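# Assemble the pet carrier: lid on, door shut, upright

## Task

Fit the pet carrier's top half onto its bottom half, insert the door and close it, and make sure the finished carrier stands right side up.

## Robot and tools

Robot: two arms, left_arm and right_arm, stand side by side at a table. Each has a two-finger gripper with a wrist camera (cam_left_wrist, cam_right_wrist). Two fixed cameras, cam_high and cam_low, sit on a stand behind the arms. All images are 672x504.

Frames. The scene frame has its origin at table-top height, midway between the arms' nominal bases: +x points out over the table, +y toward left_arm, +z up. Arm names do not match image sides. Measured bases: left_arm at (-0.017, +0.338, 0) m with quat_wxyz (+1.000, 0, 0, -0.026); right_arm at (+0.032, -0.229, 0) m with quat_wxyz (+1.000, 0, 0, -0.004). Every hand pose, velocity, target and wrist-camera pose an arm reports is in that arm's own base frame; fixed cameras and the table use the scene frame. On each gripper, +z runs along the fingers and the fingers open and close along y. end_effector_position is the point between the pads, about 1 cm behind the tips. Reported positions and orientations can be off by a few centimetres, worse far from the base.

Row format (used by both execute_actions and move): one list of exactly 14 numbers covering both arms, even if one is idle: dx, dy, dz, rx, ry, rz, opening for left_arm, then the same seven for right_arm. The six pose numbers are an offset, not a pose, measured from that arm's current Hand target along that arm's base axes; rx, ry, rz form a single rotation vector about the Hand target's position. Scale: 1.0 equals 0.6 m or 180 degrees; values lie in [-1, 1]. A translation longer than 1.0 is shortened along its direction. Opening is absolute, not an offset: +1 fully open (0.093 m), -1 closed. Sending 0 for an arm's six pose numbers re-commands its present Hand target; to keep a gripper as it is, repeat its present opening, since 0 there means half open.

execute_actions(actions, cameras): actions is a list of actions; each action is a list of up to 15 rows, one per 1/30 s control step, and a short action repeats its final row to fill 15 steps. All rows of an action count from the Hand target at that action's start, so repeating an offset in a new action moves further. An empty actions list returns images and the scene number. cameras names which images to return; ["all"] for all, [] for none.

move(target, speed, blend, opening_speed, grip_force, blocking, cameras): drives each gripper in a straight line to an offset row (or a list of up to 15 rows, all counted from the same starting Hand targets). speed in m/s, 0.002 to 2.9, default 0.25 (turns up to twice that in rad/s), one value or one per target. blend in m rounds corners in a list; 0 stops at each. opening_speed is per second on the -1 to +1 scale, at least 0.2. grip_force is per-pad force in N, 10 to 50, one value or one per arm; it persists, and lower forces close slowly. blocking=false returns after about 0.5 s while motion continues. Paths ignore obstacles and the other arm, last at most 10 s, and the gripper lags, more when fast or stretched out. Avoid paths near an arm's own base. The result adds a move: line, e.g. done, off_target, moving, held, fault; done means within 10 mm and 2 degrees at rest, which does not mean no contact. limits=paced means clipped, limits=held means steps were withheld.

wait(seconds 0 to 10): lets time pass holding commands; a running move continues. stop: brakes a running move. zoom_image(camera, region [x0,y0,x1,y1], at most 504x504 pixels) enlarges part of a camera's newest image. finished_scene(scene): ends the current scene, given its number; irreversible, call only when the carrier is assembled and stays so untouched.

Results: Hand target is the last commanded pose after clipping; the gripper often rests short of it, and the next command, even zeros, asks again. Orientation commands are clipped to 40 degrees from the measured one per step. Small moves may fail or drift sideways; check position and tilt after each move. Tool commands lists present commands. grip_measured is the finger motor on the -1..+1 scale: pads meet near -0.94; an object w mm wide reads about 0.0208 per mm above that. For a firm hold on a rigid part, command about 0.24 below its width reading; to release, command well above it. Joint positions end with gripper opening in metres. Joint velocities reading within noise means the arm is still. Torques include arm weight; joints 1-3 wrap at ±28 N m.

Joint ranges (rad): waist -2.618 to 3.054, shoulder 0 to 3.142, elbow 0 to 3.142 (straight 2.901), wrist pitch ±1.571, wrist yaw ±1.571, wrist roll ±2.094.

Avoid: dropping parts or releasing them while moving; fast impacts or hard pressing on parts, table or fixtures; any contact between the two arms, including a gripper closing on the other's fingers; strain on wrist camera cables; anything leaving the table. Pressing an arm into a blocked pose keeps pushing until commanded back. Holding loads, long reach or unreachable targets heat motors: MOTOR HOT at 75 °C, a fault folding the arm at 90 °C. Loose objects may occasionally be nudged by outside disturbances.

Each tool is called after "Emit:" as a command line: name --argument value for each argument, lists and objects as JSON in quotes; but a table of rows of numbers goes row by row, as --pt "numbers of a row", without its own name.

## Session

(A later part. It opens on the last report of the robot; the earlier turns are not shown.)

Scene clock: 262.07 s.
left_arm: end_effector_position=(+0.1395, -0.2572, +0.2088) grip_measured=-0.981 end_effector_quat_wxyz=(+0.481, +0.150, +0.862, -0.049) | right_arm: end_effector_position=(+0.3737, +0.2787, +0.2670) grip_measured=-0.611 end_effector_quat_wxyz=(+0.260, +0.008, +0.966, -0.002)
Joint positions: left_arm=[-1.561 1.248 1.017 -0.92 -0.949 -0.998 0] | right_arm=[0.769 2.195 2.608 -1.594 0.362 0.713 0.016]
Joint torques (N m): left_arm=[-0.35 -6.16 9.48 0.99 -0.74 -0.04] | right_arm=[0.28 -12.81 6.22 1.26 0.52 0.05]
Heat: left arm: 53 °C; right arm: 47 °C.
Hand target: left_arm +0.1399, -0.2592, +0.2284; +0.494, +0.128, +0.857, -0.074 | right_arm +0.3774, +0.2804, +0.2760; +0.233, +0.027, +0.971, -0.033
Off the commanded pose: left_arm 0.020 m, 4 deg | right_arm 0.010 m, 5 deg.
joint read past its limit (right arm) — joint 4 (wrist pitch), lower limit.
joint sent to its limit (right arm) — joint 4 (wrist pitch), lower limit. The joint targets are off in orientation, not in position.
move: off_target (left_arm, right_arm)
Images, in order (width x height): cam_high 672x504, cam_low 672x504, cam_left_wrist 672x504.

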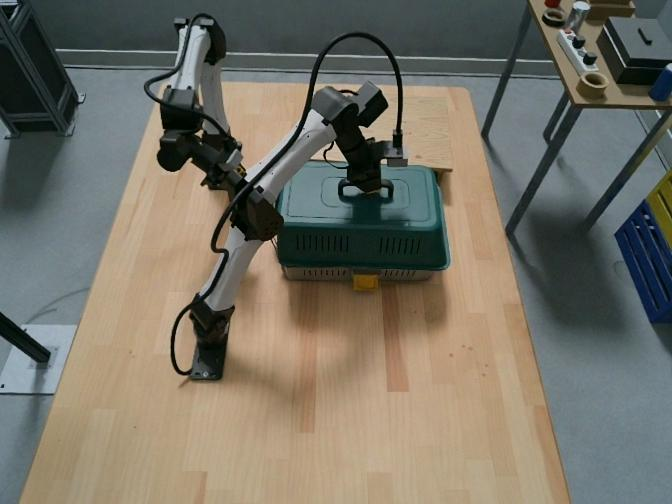

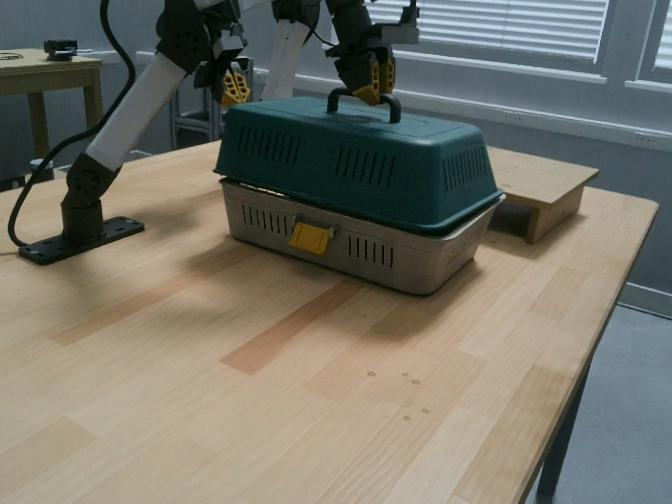

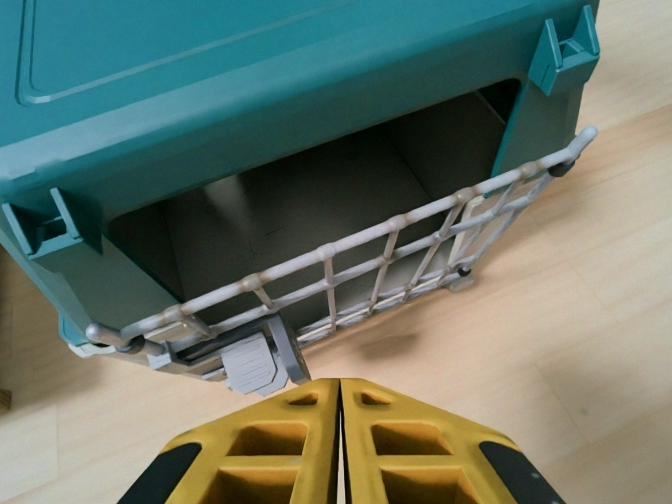

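Emit:
move --target '[0.0,0,-0.1,0,0,0,-1,0,0,0,0.01,0,0.01,-1]' --speed 0.06 --cameras '["cam_left_wrist"]'

Emit:
move --target '[0.045,-0.01,0,0,0,0,-1,0,0,0,0,0,0,-1]' --speed 0.04 --cameras '["cam_left_wrist"]'

Scene clock: 267.83 s.
left_arm: end_effector_position=(+0.1396, -0.2571, +0.1644) grip_measured=-0.981 end_effector_quat_wxyz=(+0.483, +0.141, +0.862, -0.061) | right_arm: end_effector_position=(+0.3723, +0.2807, +0.2658) grip_measured=-0.611 end_effector_quat_wxyz=(+0.253, +0.006, +0.967, +0.006)
Joint positions: left_arm=[-1.561 1.248 0.833 -0.712 -0.95 -1.005 0] | right_arm=[0.767 2.195 2.608 -1.594 0.341 0.712 0.016]
Joint torques (N m): left_arm=[-0.47 -4.51 5.87 1.35 -0.74 0.01] | right_arm=[-0.72 -13.07 6.53 1.26 0.32 -0.15]
Heat: left arm: 53 °C; right arm: 48 °C.
Hand target: left_arm +0.1399, -0.2593, +0.1685; +0.494, +0.128, +0.857, -0.074 | right_arm +0.3774, +0.2804, +0.2760; +0.233, +0.016, +0.972, -0.014
Off the commanded pose: left_arm 0.004 m, 3 deg | right_arm 0.011 m, 3 deg.
joint read past its limit (right arm) — joint 4 (wrist pitch), lower limit.
joint sent to its limit (right arm) — joint 4 (wrist pitch), lower limit. The joint targets are off in orientation, not in position.
move: off_target (left_arm, right_arm)
Images, in order (width x height): cam_left_wrist 672x504.

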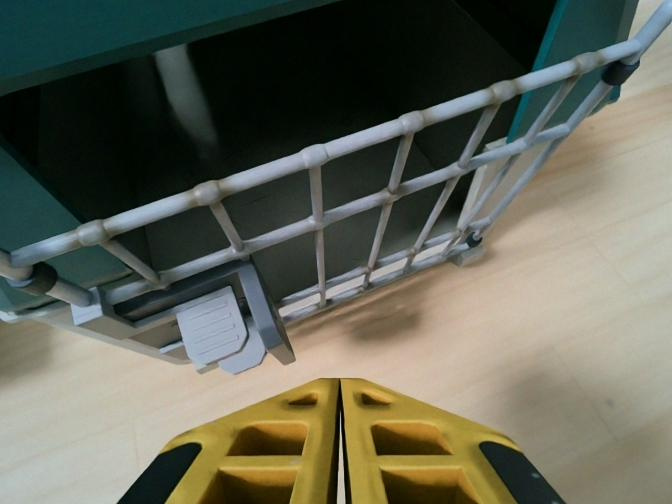

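Scene clock: 269.20 s.
left_arm: end_effector_position=(+0.1653, -0.2634, +0.1667) grip_measured=-0.981 end_effector_quat_wxyz=(+0.491, +0.131, +0.859, -0.065) | right_arm: end_effector_position=(+0.3723, +0.2807, +0.2658) grip_measured=-0.611 end_effector_quat_wxyz=(+0.253, +0.006, +0.967, +0.006)
Joint positions: left_arm=[-1.454 1.248 0.81 -0.549 -0.916 -0.857 0] | right_arm=[0.767 2.195 2.608 -1.594 0.341 0.712 0.016]
Joint torques (N m): left_arm=[0.65 -4.79 6 1.52 -0.43 0.27] | right_arm=[-0.68 -13.05 6.49 1.26 0.32 -0.15]
Heat: left arm: 53 °C; right arm: 48 °C.
Hand target: left_arm +0.1668, -0.2652, +0.1684; +0.494, +0.128, +0.857, -0.074 | right_arm +0.3774, +0.2804, +0.2760; +0.233, +0.016, +0.972, -0.014
Off the commanded pose: left_arm 0.003 m, 1 deg | right_arm 0.011 m, 3 deg.
joint read past its limit (right arm) — joint 4 (wrist pitch), lower limit.
joint sent to its limit (right arm) — joint 4 (wrist pitch), lower limit. The joint targets are off in orientation, not in position.
move: off_target (right_arm)
Images, in order (width x height): cam_left_wrist 672x504.

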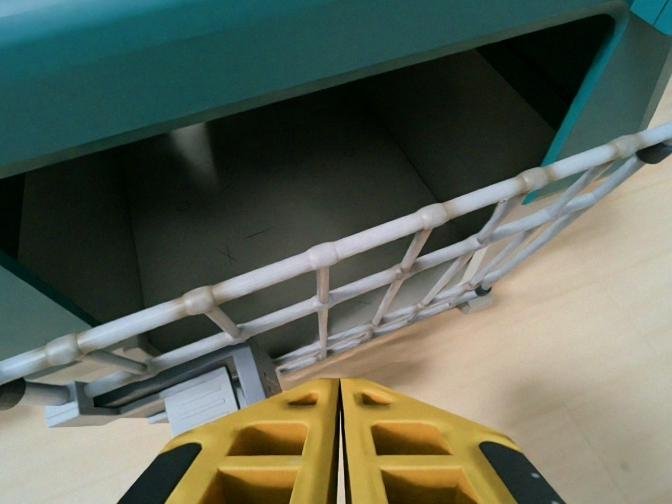

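Emit:
move --target '[0.04,-0.01,0.0,0,0,0,-1,0,0,0,0,0,0,-1]' --speed 0.04 --cameras '["cam_left_wrist"]'

Emit:
move --target '[0.02,-0.0,0.0,0,0,0,-1,0,0,0,0,0,0,-1]' --speed 0.03 --cameras '["cam_left_wrist"]'

Scene clock: 272.80 s.
left_arm: end_effector_position=(+0.1889, -0.2686, +0.1711) grip_measured=-0.981 end_effector_quat_wxyz=(+0.492, +0.127, +0.858, -0.071) | right_arm: end_effector_position=(+0.3723, +0.2807, +0.2658) grip_measured=-0.611 end_effector_quat_wxyz=(+0.253, +0.006, +0.967, +0.006)
Joint positions: left_arm=[-1.355 1.255 0.81 -0.433 -0.855 -0.735 0] | right_arm=[0.767 2.195 2.608 -1.594 0.341 0.712 0.016]
Joint torques (N m): left_arm=[0.47 -3.52 5.97 1.8 -0.36 0.31] | right_arm=[-0.72 -13.08 6.53 1.26 0.32 -0.15]
Heat: left arm: 53 °C; right arm: 49 °C.
Hand target: left_arm +0.1909, -0.2713, +0.1685; +0.494, +0.128, +0.857, -0.074 | right_arm +0.3774, +0.2804, +0.2760; +0.233, +0.016, +0.972, -0.014
Off the commanded pose: left_arm 0.004 m, 0 deg | right_arm 0.011 m, 3 deg.
joint read past its limit (right arm) — joint 4 (wrist pitch), lower limit.
joint sent to its limit (right arm) — joint 4 (wrist pitch), lower limit. The joint targets are off in orientation, not in position.
move: off_target (right_arm)
Images, in order (width x height): cam_left_wrist 672x504.

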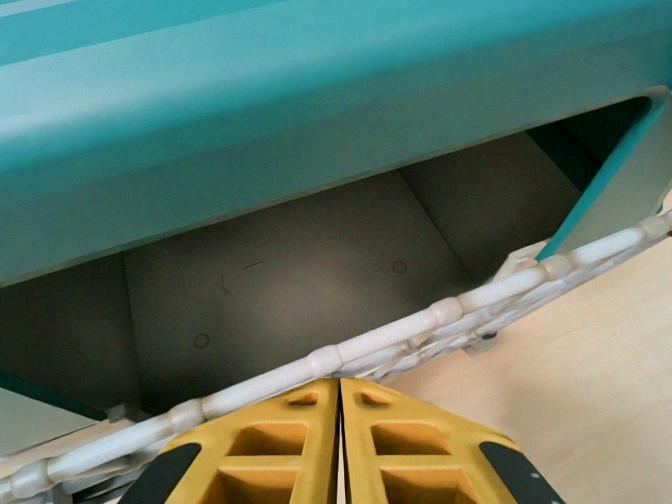

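Scene clock: 273.80 s.
left_arm: end_effector_position=(+0.2006, -0.2674, +0.1712) grip_measured=-0.981 end_effector_quat_wxyz=(+0.493, +0.127, +0.858, -0.071) | right_arm: end_effector_position=(+0.3723, +0.2807, +0.2658) grip_measured=-0.611 end_effector_quat_wxyz=(+0.253, +0.006, +0.967, +0.006)
Joint positions: left_arm=[-1.306 1.255 0.802 -0.385 -0.824 -0.68 0] | right_arm=[0.767 2.195 2.608 -1.594 0.341 0.712 0.016]
Joint torques (N m): left_arm=[0.46 -3.32 6.3 1.88 -0.33 0.3] | right_arm=[-0.69 -13.05 6.52 1.26 0.32 -0.16]
Heat: left arm: 53 °C; right arm: 49 °C.
Hand target: left_arm +0.2029, -0.2713, +0.1685; +0.494, +0.128, +0.857, -0.074 | right_arm +0.3774, +0.2804, +0.2760; +0.233, +0.016, +0.972, -0.014
Off the commanded pose: left_arm 0.005 m, 0 deg | right_arm 0.011 m, 3 deg.
joint read past its limit (right arm) — joint 4 (wrist pitch), lower limit.
joint sent to its limit (right arm) — joint 4 (wrist pitch), lower limit. The joint targets are off in orientation, not in position.
move: off_target (right_arm)
Images, in order (width x height): cam_left_wrist 672x504.

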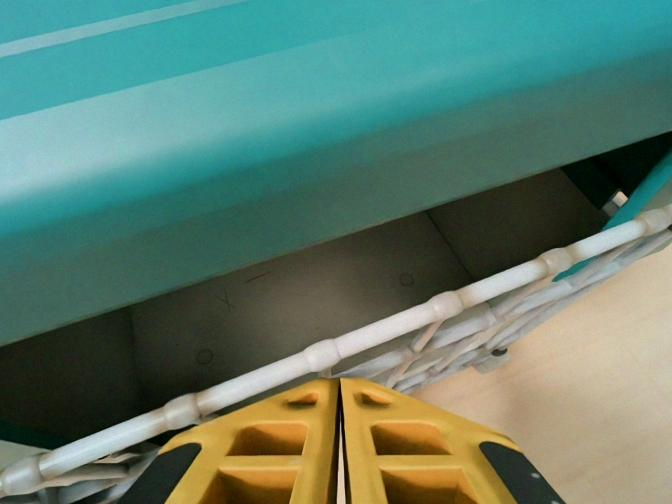

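Emit:
move --target '[0.017,-0.0,0.0,0,0,0,-1,0,0,0,0,0,0,-1]' --speed 0.03 --cameras '["cam_left_wrist"]'

Emit:
move --target '[-0.12,0.03,0.08,0,0,0,-1,0,0,0,0,0,0,-1]' --speed 0.06 --cameras '["cam_left_wrist"]'

Scene clock: 281.03 s.
left_arm: end_effector_position=(+0.2097, -0.2684, +0.1702) grip_measured=-0.981 end_effector_quat_wxyz=(+0.491, +0.129, +0.859, -0.070) | right_arm: end_effector_position=(+0.3754, +0.2813, +0.2672) grip_measured=-0.611 end_effector_quat_wxyz=(+0.259, +0.004, +0.966, +0.007)
Joint positions: left_arm=[-1.268 1.266 0.802 -0.348 -0.795 -0.638 0] | right_arm=[0.764 2.195 2.608 -1.581 0.344 0.701 0.016]
Joint torques (N m): left_arm=[0.8 -3.63 6.15 1.99 -0.32 0.31] | right_arm=[-0.43 -13.11 6.5 1.16 0.31 -0.05]
Heat: left arm: 53 °C; right arm: 49 °C.
Hand target: left_arm +0.2131, -0.2713, +0.1684; +0.494, +0.128, +0.857, -0.074 | right_arm +0.3774, +0.2805, +0.2760; +0.233, +0.016, +0.972, -0.014
Off the commanded pose: left_arm 0.005 m, 1 deg | right_arm 0.009 m, 4 deg.
joint read past its limit (right arm) — joint 4 (wrist pitch), lower limit.
joint sent to its limit (right arm) — joint 4 (wrist pitch), lower limit. The joint targets are off in orientation, not in position.
move: off_target (right_arm)
Images, in order (width x height): cam_left_wrist 672x504.

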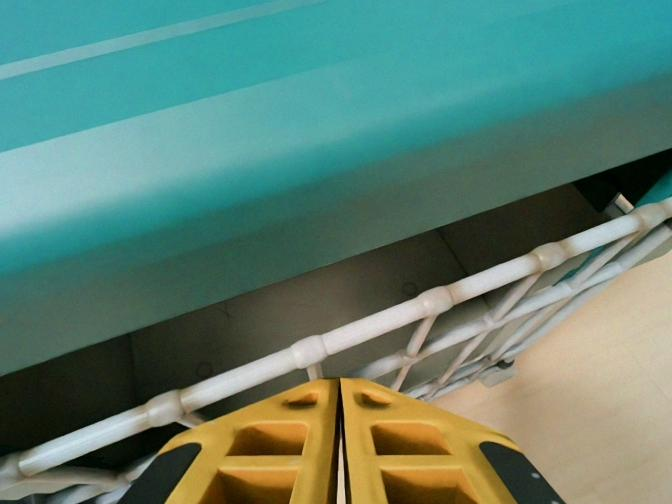

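Scene clock: 283.33 s.
left_arm: end_effector_position=(+0.1401, -0.2504, +0.1990) grip_measured=-0.981 end_effector_quat_wxyz=(+0.482, +0.149, +0.862, -0.053) | right_arm: end_effector_position=(+0.3739, +0.2806, +0.2663) grip_measured=-0.611 end_effector_quat_wxyz=(+0.255, +0.003, +0.967, +0.006)
Joint positions: left_arm=[-1.557 1.213 0.951 -0.874 -0.946 -0.989 0] | right_arm=[0.764 2.195 2.608 -1.589 0.341 0.701 0.016]
Joint torques (N m): left_arm=[-0.46 -5.14 9.36 1.04 -0.71 -0.07] | right_arm=[-0.43 -13.07 6.5 1.22 0.33 -0.05]
Heat: left arm: 53 °C; right arm: 49 °C.
Hand target: left_arm +0.1411, -0.2533, +0.2164; +0.494, +0.128, +0.857, -0.074 | right_arm +0.3773, +0.2805, +0.2760; +0.233, +0.015, +0.972, -0.014
Off the commanded pose: left_arm 0.018 m, 4 deg | right_arm 0.010 m, 4 deg.
joint read past its limit (right arm) — joint 4 (wrist pitch), lower limit.
joint sent to its limit (right arm) — joint 4 (wrist pitch), lower limit. The joint targets are off in orientation, not in position.
move: off_target (left_arm, right_arm)
Images, in order (width x height): cam_left_wrist 672x504.

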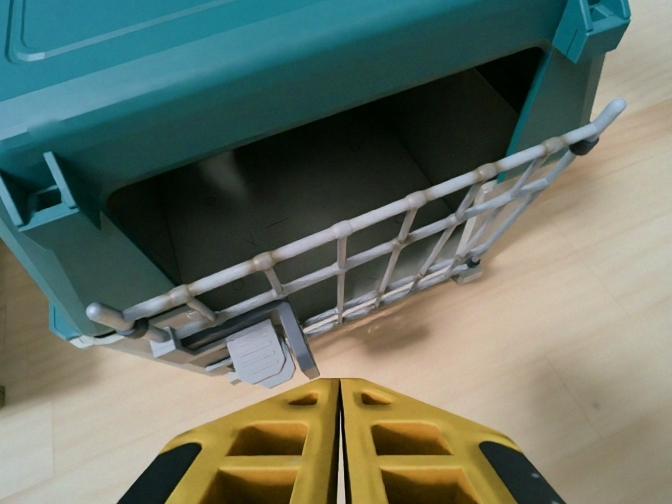

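Emit:
move --target '[0,0,0,0,0,0,-1,-0.042,0,0.05,0,-0.05,0,-1]' --speed 0.05 --cameras '["cam_left_wrist","cam_low","cam_high"]'

Emit:
zoom_image --camera "cam_low" --region '[180, 60, 540, 310]'

Scene clock: 297.27 s.
left_arm: end_effector_position=(+0.1402, -0.2502, +0.1989) grip_measured=-0.981 end_effector_quat_wxyz=(+0.482, +0.149, +0.862, -0.053) | right_arm: end_effector_position=(+0.3582, +0.2853, +0.2801) grip_measured=-0.611 end_effector_quat_wxyz=(+0.294, +0.006, +0.956, -0.019)
Joint positions: left_arm=[-1.557 1.213 0.951 -0.875 -0.947 -0.99 0] | right_arm=[0.837 2.147 2.556 -1.582 0.46 0.755 0.016]
Joint torques (N m): left_arm=[-0.36 -5.11 9.51 1.08 -0.76 -0.08] | right_arm=[0.64 -16.92 5.76 1.14 0.54 -0.03]
Heat: left arm: 57 °C; right arm: 50 °C.
Hand target: left_arm +0.1411, -0.2533, +0.2164; +0.494, +0.128, +0.857, -0.074 | right_arm +0.3521, +0.2805, +0.3061; +0.309, +0.017, +0.951, -0.013
Off the commanded pose: left_arm 0.018 m, 4 deg | right_arm 0.027 m, 2 deg.
joint read past its limit (right arm) — joint 4 (wrist pitch), lower limit.
joint sent to its limit (right arm) — joint 4 (wrist pitch), lower limit. The joint targets still meet the commanded pose.
move: off_target (left_arm, right_arm)
Images, in order (width x height): cam_high 672x504, cam_low 672x504, cam_left_wrist 672x504.

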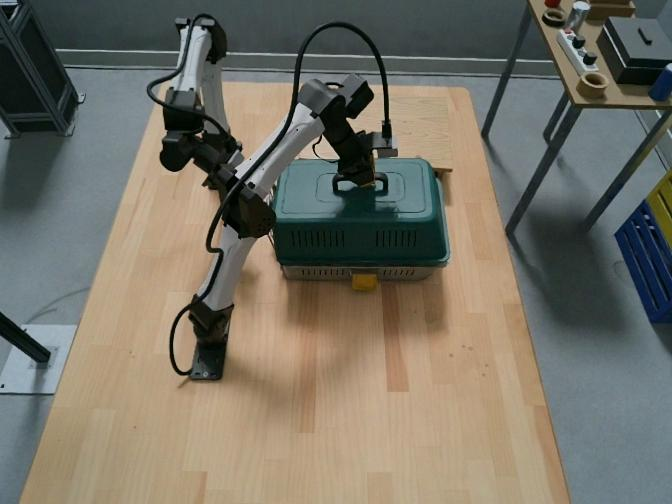

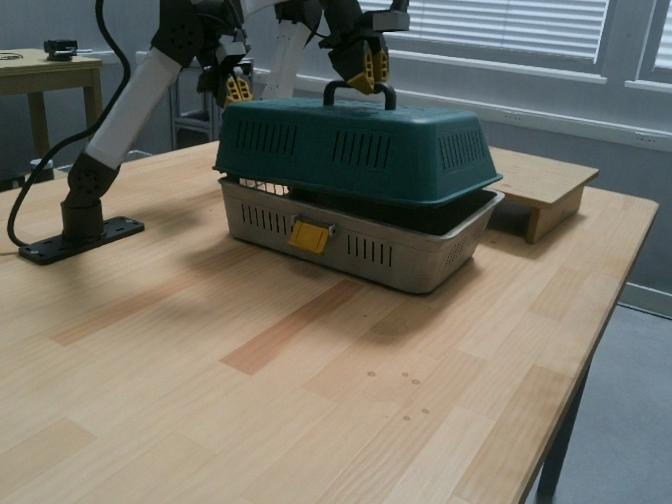

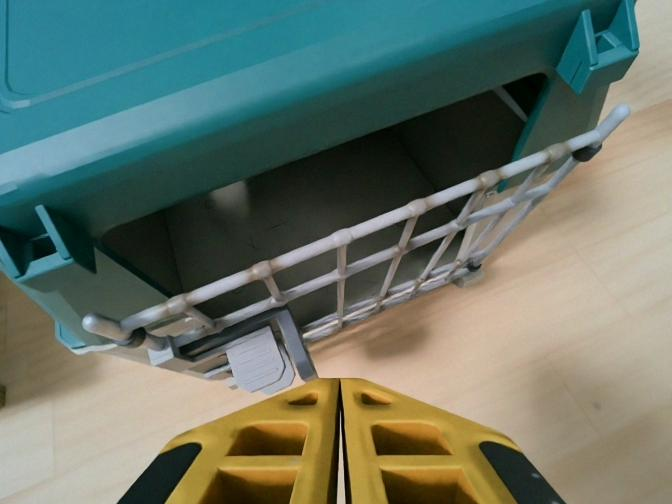

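Scaled by 1.400 from the camera's 672x504 image, which has a finer 960x720 frame.

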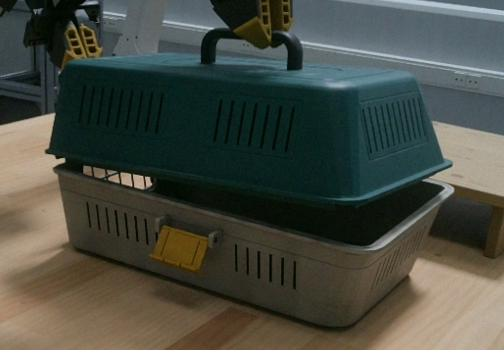

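Emit:
move --target '[-0.01,-0.04,0.03,0,0,0.02,-1,0.042,-0.004,-0.065,0,0.05,0.01,-1]' --speed 0.05 --cameras '["cam_left_wrist","cam_low","cam_high"]'

Emit:
zoom_image --camera "cam_low" --region '[180, 60, 540, 310]'

Scene clock: 314.53 s.
left_arm: end_effector_position=(+0.1346, -0.2723, +0.2236) grip_measured=-0.981 end_effector_quat_wxyz=(+0.485, +0.115, +0.865, -0.048) | right_arm: end_effector_position=(+0.3710, +0.2748, +0.2622) grip_measured=-0.611 end_effector_quat_wxyz=(+0.246, +0.009, +0.969, +0.000)
Joint positions: left_arm=[-1.592 1.357 1.158 -1.047 -0.985 -1.152 0] | right_arm=[0.759 2.171 2.556 -1.584 0.338 0.712 0.016]
Joint torques (N m): left_arm=[-0.5 -4.01 9.16 0.89 -0.78 -0.06] | right_arm=[-0.79 -10.52 8.96 1.13 0.18 -0.4]
Heat: left arm: 60 °C; right arm: 54 °C.
Hand target: left_arm +0.1350, -0.2773, +0.2344; +0.496, +0.101, +0.861, -0.058 | right_arm +0.3773, +0.2781, +0.2670; +0.233, +0.001, +0.972, -0.009
Off the commanded pose: left_arm 0.012 m, 2 deg | right_arm 0.009 m, 2 deg.
joint read past its limit (right arm) — joint 4 (wrist pitch), lower limit.
joint sent to its limit (right arm) — joint 4 (wrist pitch), lower limit. The joint targets are off in orientation, not in position.
move: off_target (left_arm)
Images, in order (width x height): cam_high 672x504, cam_low 672x504, cam_left_wrist 672x504.

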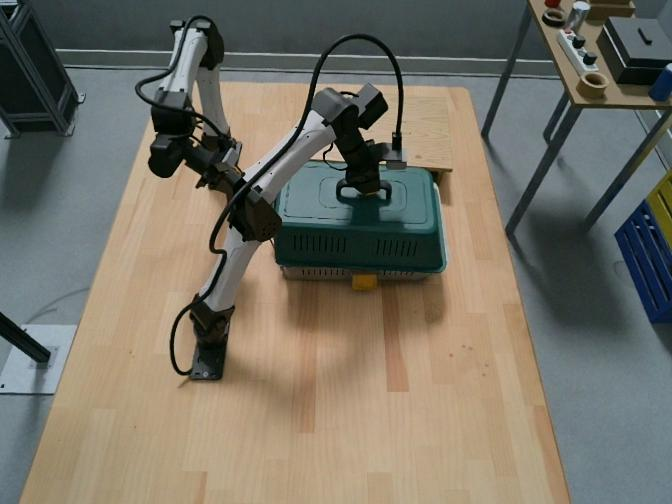

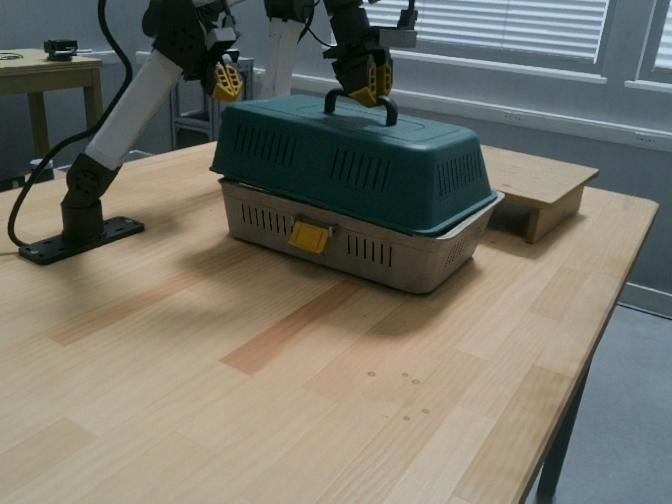

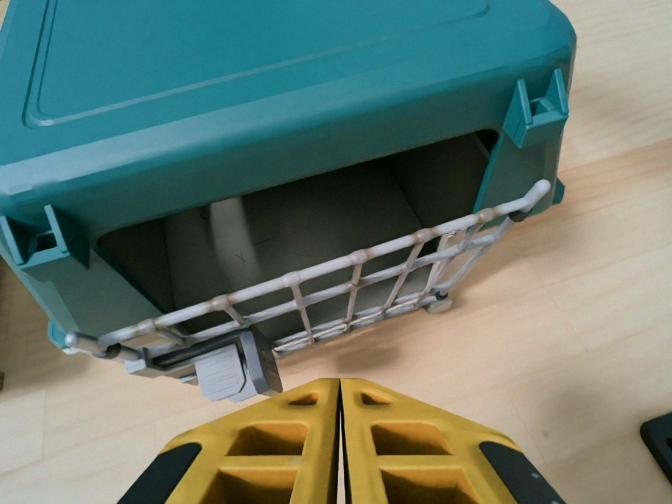

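Scaled by 1.400 from the camera's 672x504 image, which has a finer 960x720 frame.

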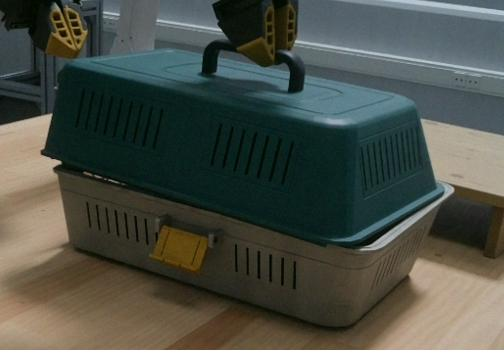

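Emit:
move --target '[0,0,0,0,0,0,-1,0.01,0,-0.012,0,-0.005,0.014,-1]' --speed 0.05 --cameras '["cam_left_wrist","cam_high"]'

Emit:
zoom_image --camera "cam_left_wrist" --region '[440, 40, 600, 280]'

Emit:
zoom_image --camera "cam_left_wrist" --region '[0, 180, 200, 400]'

Emit:
zoom_image --camera "cam_high" --region '[240, 120, 500, 300]'

Scene clock: 320.93 s.
left_arm: end_effector_position=(+0.1346, -0.2720, +0.2236) grip_measured=-0.981 end_effector_quat_wxyz=(+0.485, +0.115, +0.865, -0.048) | right_arm: end_effector_position=(+0.3756, +0.2748, +0.2615) grip_measured=-0.611 end_effector_quat_wxyz=(+0.245, -0.007, +0.970, +0.000)
Joint positions: left_arm=[-1.592 1.357 1.158 -1.048 -0.985 -1.154 0] | right_arm=[0.748 2.187 2.581 -1.586 0.326 0.671 0.016]
Joint torques (N m): left_arm=[-0.39 -3.96 9.16 0.83 -0.77 -0.07] | right_arm=[-0.95 -9.68 8.18 1.17 0.17 -0.47]
Heat: left arm: 60 °C; right arm: 52 °C.
Hand target: left_arm +0.1351, -0.2772, +0.2344; +0.496, +0.101, +0.860, -0.058 | right_arm +0.3833, +0.2781, +0.2598; +0.241, -0.021, +0.970, -0.004
Off the commanded pose: left_arm 0.012 m, 2 deg | right_arm 0.009 m, 2 deg.
joint read past its limit (right arm) — joint 4 (wrist pitch), lower limit.
joint sent to its limit (right arm) — joint 4 (wrist pitch), lower limit. The joint targets still meet the commanded pose.
move: off_target (left_arm)
Images, in order (width x height): cam_high 672x504, cam_left_wrist 672x504.

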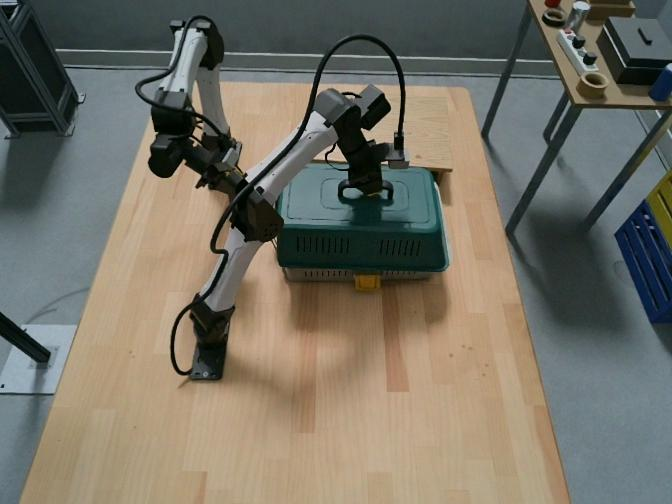

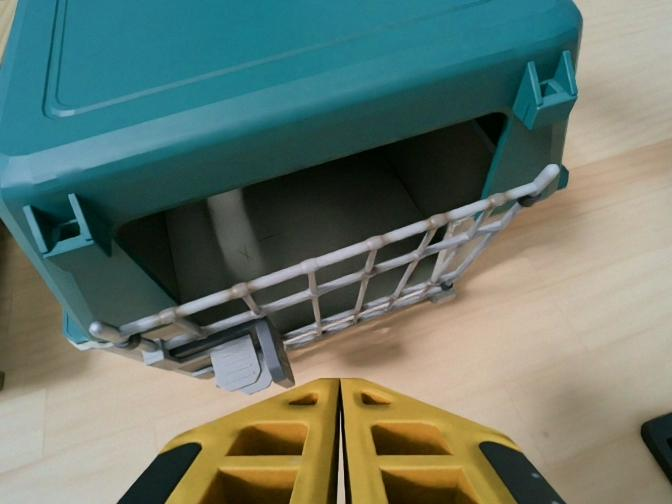

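Scaled by 2.100 from the camera's 672x504 image, which has a finer 960x720 frame.

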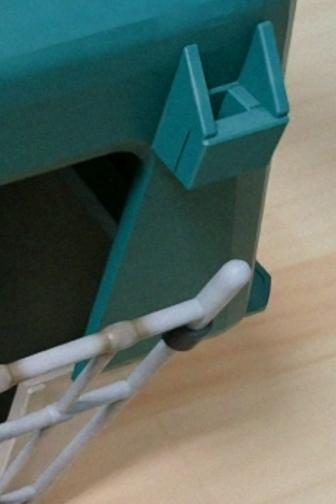

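Scaled by 2.291 from the camera's 672x504 image, which has a finer 960x720 frame.

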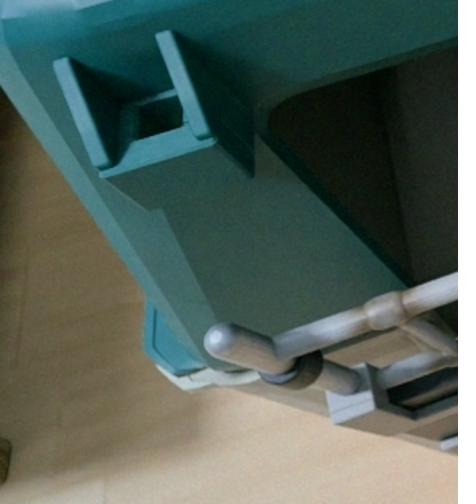

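Scaled by 1.938 from the camera's 672x504 image, which has a finer 960x720 frame.

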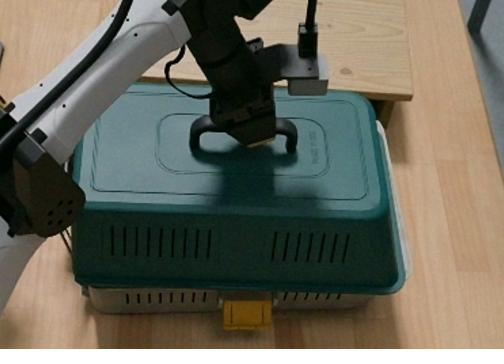

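Emit:
move --target '[0,0,0,0,0,0,-1,0.0,0,-0.02,0,-0.006,0.0,-1]' --speed 0.04 --cameras '["cam_left_wrist","cam_low"]'

Emit:
zoom_image --camera "cam_low" --region '[180, 60, 540, 310]'

Scene clock: 327.50 s.
left_arm: end_effector_position=(+0.1346, -0.2720, +0.2236) grip_measured=-0.981 end_effector_quat_wxyz=(+0.485, +0.115, +0.865, -0.048) | right_arm: end_effector_position=(+0.3760, +0.2749, +0.2600) grip_measured=-0.611 end_effector_quat_wxyz=(+0.250, -0.005, +0.968, +0.004)
Joint positions: left_arm=[-1.592 1.357 1.158 -1.048 -0.985 -1.154 0] | right_arm=[0.748 2.148 2.501 -1.531 0.327 0.671 0.016]
Joint torques (N m): left_arm=[-0.18 -3.93 9.07 0.83 -0.79 -0.07] | right_arm=[-0.53 -10.15 3.33 1.4 0.29 -0.39]
Heat: left arm: 61 °C; right arm: 50 °C.
Hand target: left_arm +0.1351, -0.2772, +0.2344; +0.496, +0.101, +0.860, -0.058 | right_arm +0.3833, +0.2781, +0.2478; +0.250, -0.021, +0.968, -0.004
Off the commanded pose: left_arm 0.012 m, 2 deg | right_arm 0.014 m, 2 deg.
move: off_target (left_arm, right_arm)
Images, in order (width x height): cam_low 672x504, cam_left_wrist 672x504.

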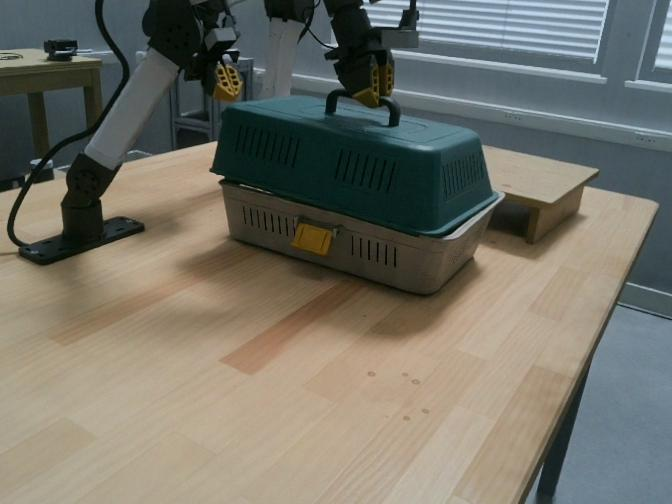

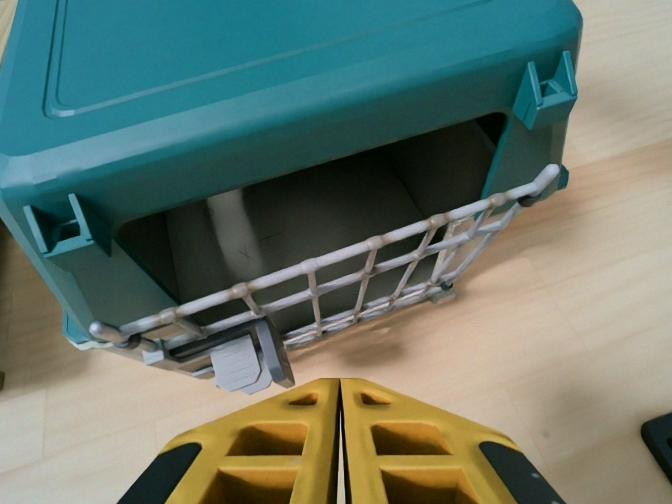

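Scaled by 1.400 from the camera's 672x504 image, which has a finer 960x720 frame.

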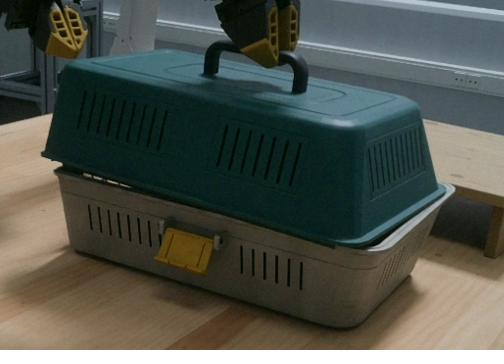

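Emit:
move --pt "0 0 0 0 0 0 -1 0.0 0 0.035 0 -0.008 0.0 -1" --pt "0 0 0 0 0 0 -1 0.014 0 0.035 0 -0.008 0.0 -1" --speed 0.04 --cameras '["cam_left_wrist","cam_low","cam_high"]'

Emit:
zoom_image --camera "cam_low" --region '[180, 60, 540, 310]'

Emit:
zoom_image --camera "cam_high" --region '[240, 120, 500, 300]'

Scene clock: 334.57 s.
left_arm: end_effector_position=(+0.1346, -0.2720, +0.2236) grip_measured=-0.981 end_effector_quat_wxyz=(+0.485, +0.115, +0.865, -0.048) | right_arm: end_effector_position=(+0.3836, +0.2772, +0.2607) grip_measured=-0.611 end_effector_quat_wxyz=(+0.253, -0.019, +0.967, -0.004)
Joint positions: left_arm=[-1.592 1.357 1.158 -1.048 -0.985 -1.154 0] | right_arm=[0.743 2.221 2.63 -1.587 0.336 0.638 0.016]
Joint torques (N m): left_arm=[-0.44 -4.01 9.22 0.83 -0.8 -0.07] | right_arm=[-0.83 -11.15 9.17 1.2 0.35 -0.3]
Heat: left arm: 61 °C; right arm: 49 °C.
Hand target: left_arm +0.1351, -0.2772, +0.2344; +0.496, +0.101, +0.860, -0.058 | right_arm +0.3917, +0.2781, +0.2687; +0.262, -0.020, +0.965, -0.005
Off the commanded pose: left_arm 0.012 m, 2 deg | right_arm 0.011 m, 1 deg.
joint read past its limit (right arm) — joint 4 (wrist pitch), lower limit.
joint sent to its limit (right arm) — joint 4 (wrist pitch), lower limit. The joint targets still meet the commanded pose.
move: off_target (left_arm, right_arm)
Images, in order (width x height): cam_high 672x504, cam_low 672x504, cam_left_wrist 672x504.

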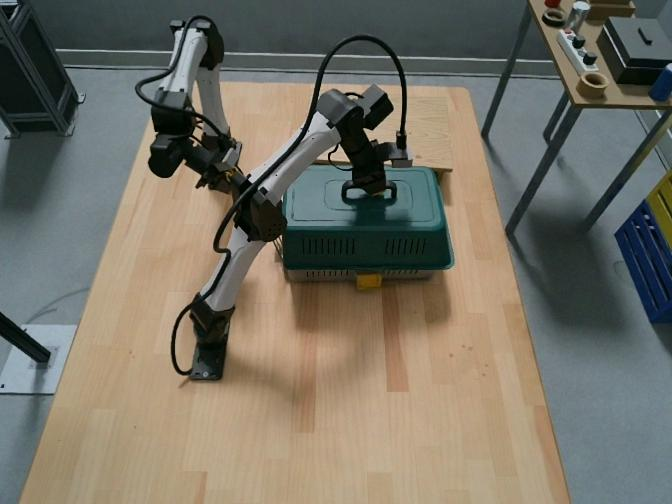

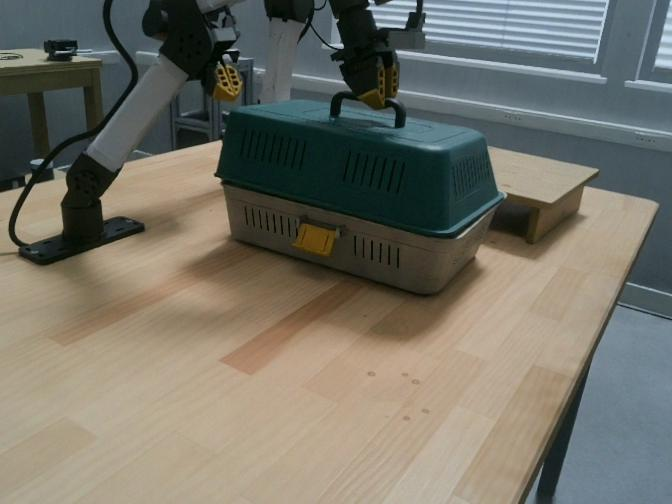

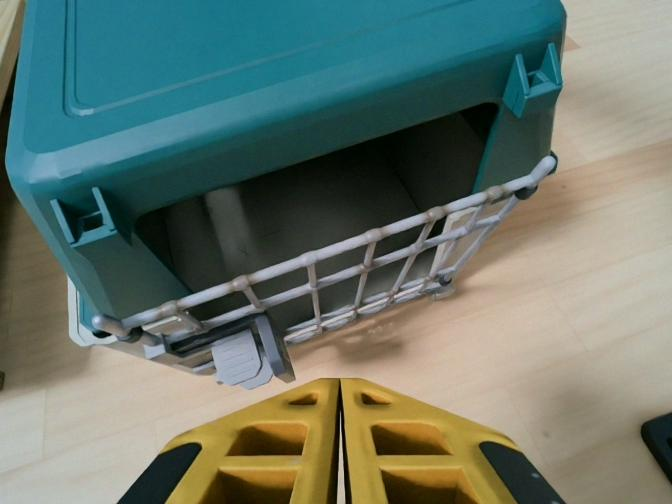

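Scaled by 1.400 from the camera's 672x504 image, which has a finer 960x720 frame.

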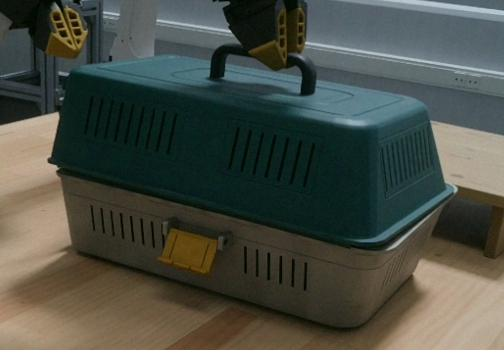

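Scaled by 1.938 from the camera's 672x504 image, which has a finer 960x720 frame.

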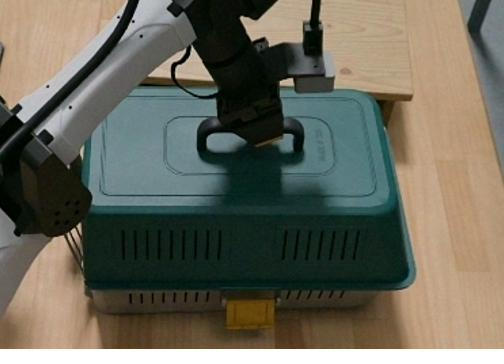

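Emit:
move --target '[0,0,0,0,0,0,-1,0.0,0,0.03,0.006,0,0.0,-1]' --speed 0.04 --cameras '["cam_left_wrist","cam_low","cam_high"]'

Emit:
zoom_image --camera "cam_low" --region '[180, 60, 540, 310]'

Emit:
zoom_image --camera "cam_high" --region '[240, 120, 500, 300]'

Scene clock: 342.50 s.
left_arm: end_effector_position=(+0.1346, -0.2720, +0.2236) grip_measured=-0.981 end_effector_quat_wxyz=(+0.485, +0.115, +0.865, -0.048) | right_arm: end_effector_position=(+0.3853, +0.2774, +0.2664) grip_measured=-0.611 end_effector_quat_wxyz=(+0.257, -0.027, +0.966, +0.003)
Joint positions: left_arm=[-1.592 1.357 1.158 -1.048 -0.985 -1.154 0] | right_arm=[0.738 2.224 2.657 -1.59 0.326 0.614 0.016]
Joint torques (N m): left_arm=[-0.5 -3.97 9.29 0.86 -0.82 -0.09] | right_arm=[-0.73 -13.03 10.3 1.25 0.32 -0.15]
Heat: left arm: 61 °C; right arm: 48 °C.
Hand target: left_arm +0.1351, -0.2772, +0.2344; +0.496, +0.101, +0.860, -0.058 | right_arm +0.3917, +0.2781, +0.2868; +0.263, -0.018, +0.965, +0.005
Off the commanded pose: left_arm 0.012 m, 2 deg | right_arm 0.021 m, 1 deg.
joint read past its limit (right arm) — joint 4 (wrist pitch), lower limit.
joint sent to its limit (right arm) — joint 4 (wrist pitch), lower limit. The joint targets are off in orientation, not in position.
move: off_target (left_arm, right_arm)
Images, in order (width x height): cam_high 672x504, cam_low 672x504, cam_left_wrist 672x504.

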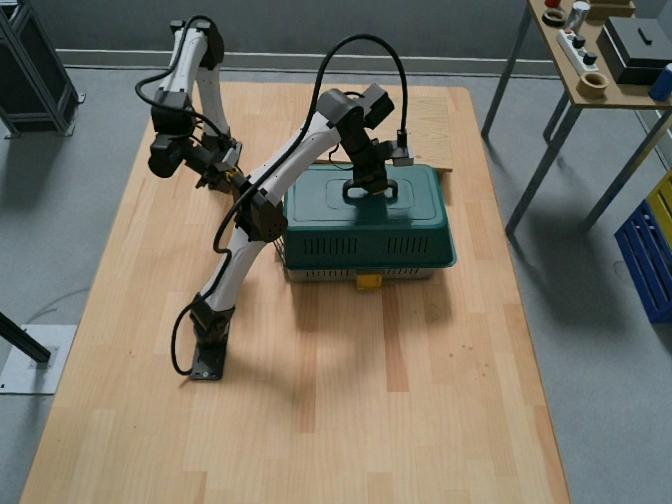

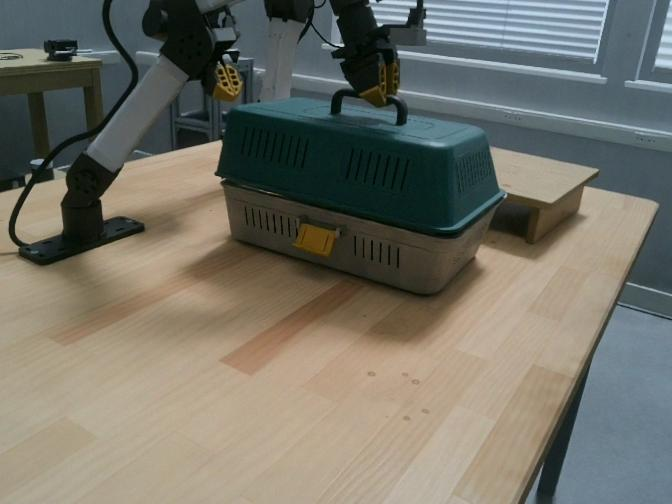

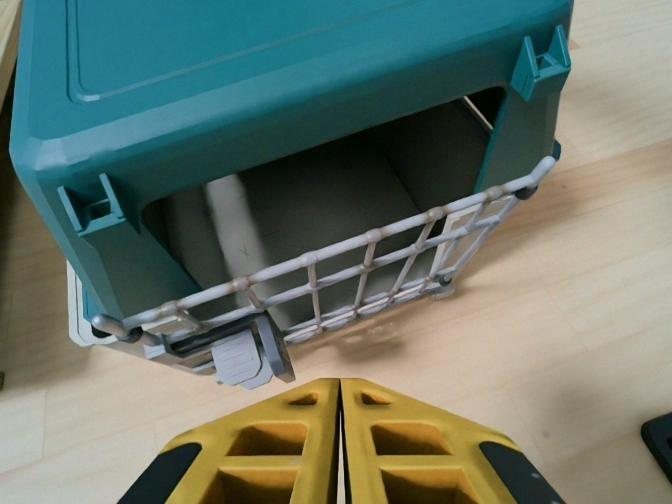

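Scaled by 1.400 from the camera's 672x504 image, which has a finer 960x720 frame.

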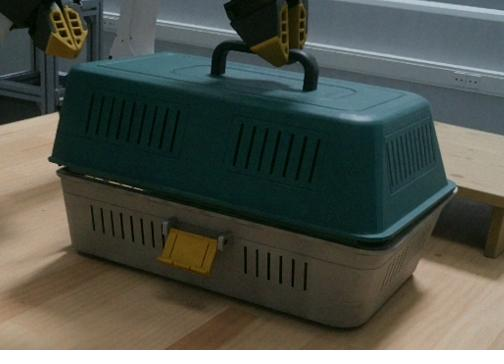

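Scaled by 1.938 from the camera's 672x504 image, which has a finer 960x720 frame.

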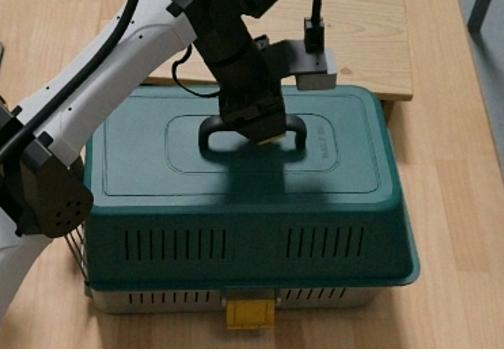

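Emit:
zoom_image --camera "cam_high" --region '[270, 240, 470, 300]'

Emit:
zoom_image --camera "cam_low" --region '[210, 150, 360, 270]'

Emit:
zoom_image --camera "cam_low" --region '[380, 150, 530, 300]'

Scaled by 2.520 from the camera's 672x504 image, which has a finer 960x720 frame.

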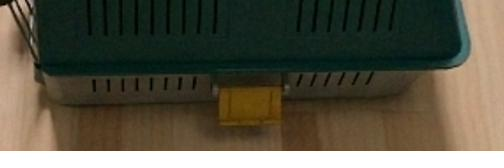

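Scaled by 3.360 from the camera's 672x504 image, which has a finer 960x720 frame.

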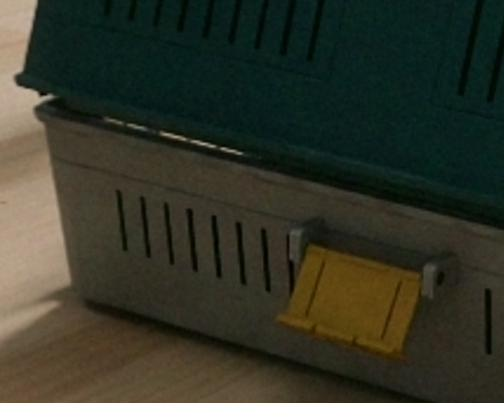

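Scaled by 3.360 from the camera's 672x504 image, which has a finer 960x720 frame.

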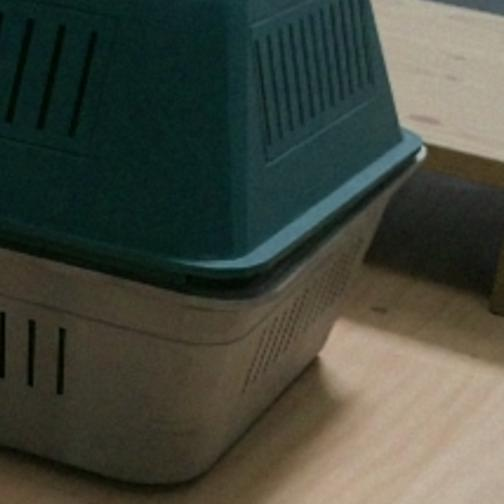

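Emit:
move --pt "0.03 -0.035 -0.1 0 0 0 -1 0.0 0 0.005 0.003 -0.01 0 -1" --pt "0.11 -0.04 -0.107 0 0 0 -1 0.0 0 0.005 0.003 -0.01 0 -1" --speed 0.05 --cameras '["cam_left_wrist","cam_low","cam_high"]'

Scene clock: 359.27 s.
left_arm: end_effector_position=(+0.1989, -0.2987, +0.1710) grip_measured=-0.981 end_effector_quat_wxyz=(+0.494, +0.102, +0.862, -0.053) | right_arm: end_effector_position=(+0.3853, +0.2775, +0.2663) grip_measured=-0.611 end_effector_quat_wxyz=(+0.257, -0.027, +0.966, +0.003)
Joint positions: left_arm=[-1.358 1.433 0.958 -0.472 -0.896 -0.815 0] | right_arm=[0.738 2.224 2.657 -1.59 0.325 0.613 0.016]
Joint torques (N m): left_arm=[0.55 -5.5 6.23 1.69 -0.4 0.24] | right_arm=[-0.31 -13.11 10.84 1.26 0.45 -0.11]
Heat: left arm: 61 °C; right arm: 52 °C.
Hand target: left_arm +0.2010, -0.3013, +0.1703; +0.496, +0.101, +0.860, -0.058 | right_arm +0.3917, +0.2781, +0.2898; +0.278, -0.017, +0.960, +0.009
Off the commanded pose: left_arm 0.003 m, 1 deg | right_arm 0.024 m, 3 deg.
joint read past its limit (right arm) — joint 4 (wrist pitch), lower limit.
joint sent to its limit (right arm) — joint 4 (wrist pitch), lower limit. The joint targets still meet the commanded pose.
move: off_target (right_arm)
Images, in order (width x height): cam_high 672x504, cam_low 672x504, cam_left_wrist 672x504.

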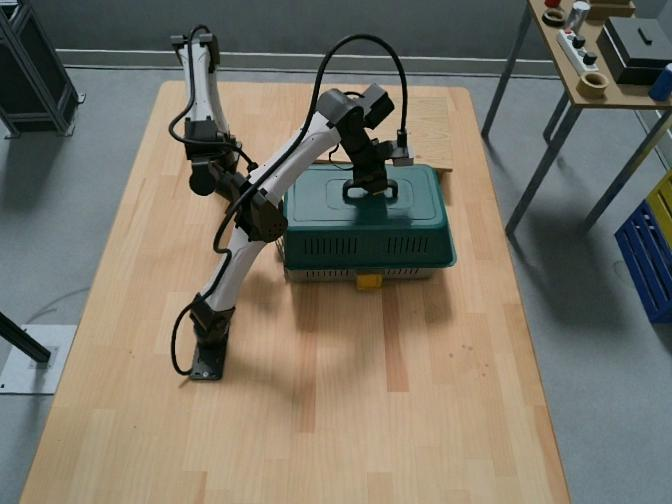

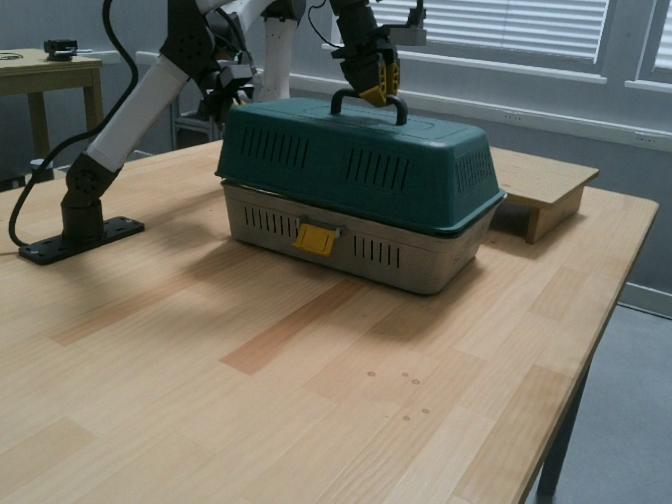

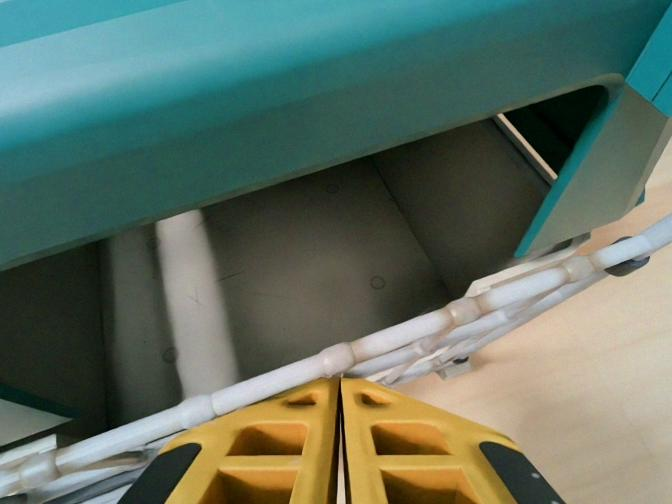

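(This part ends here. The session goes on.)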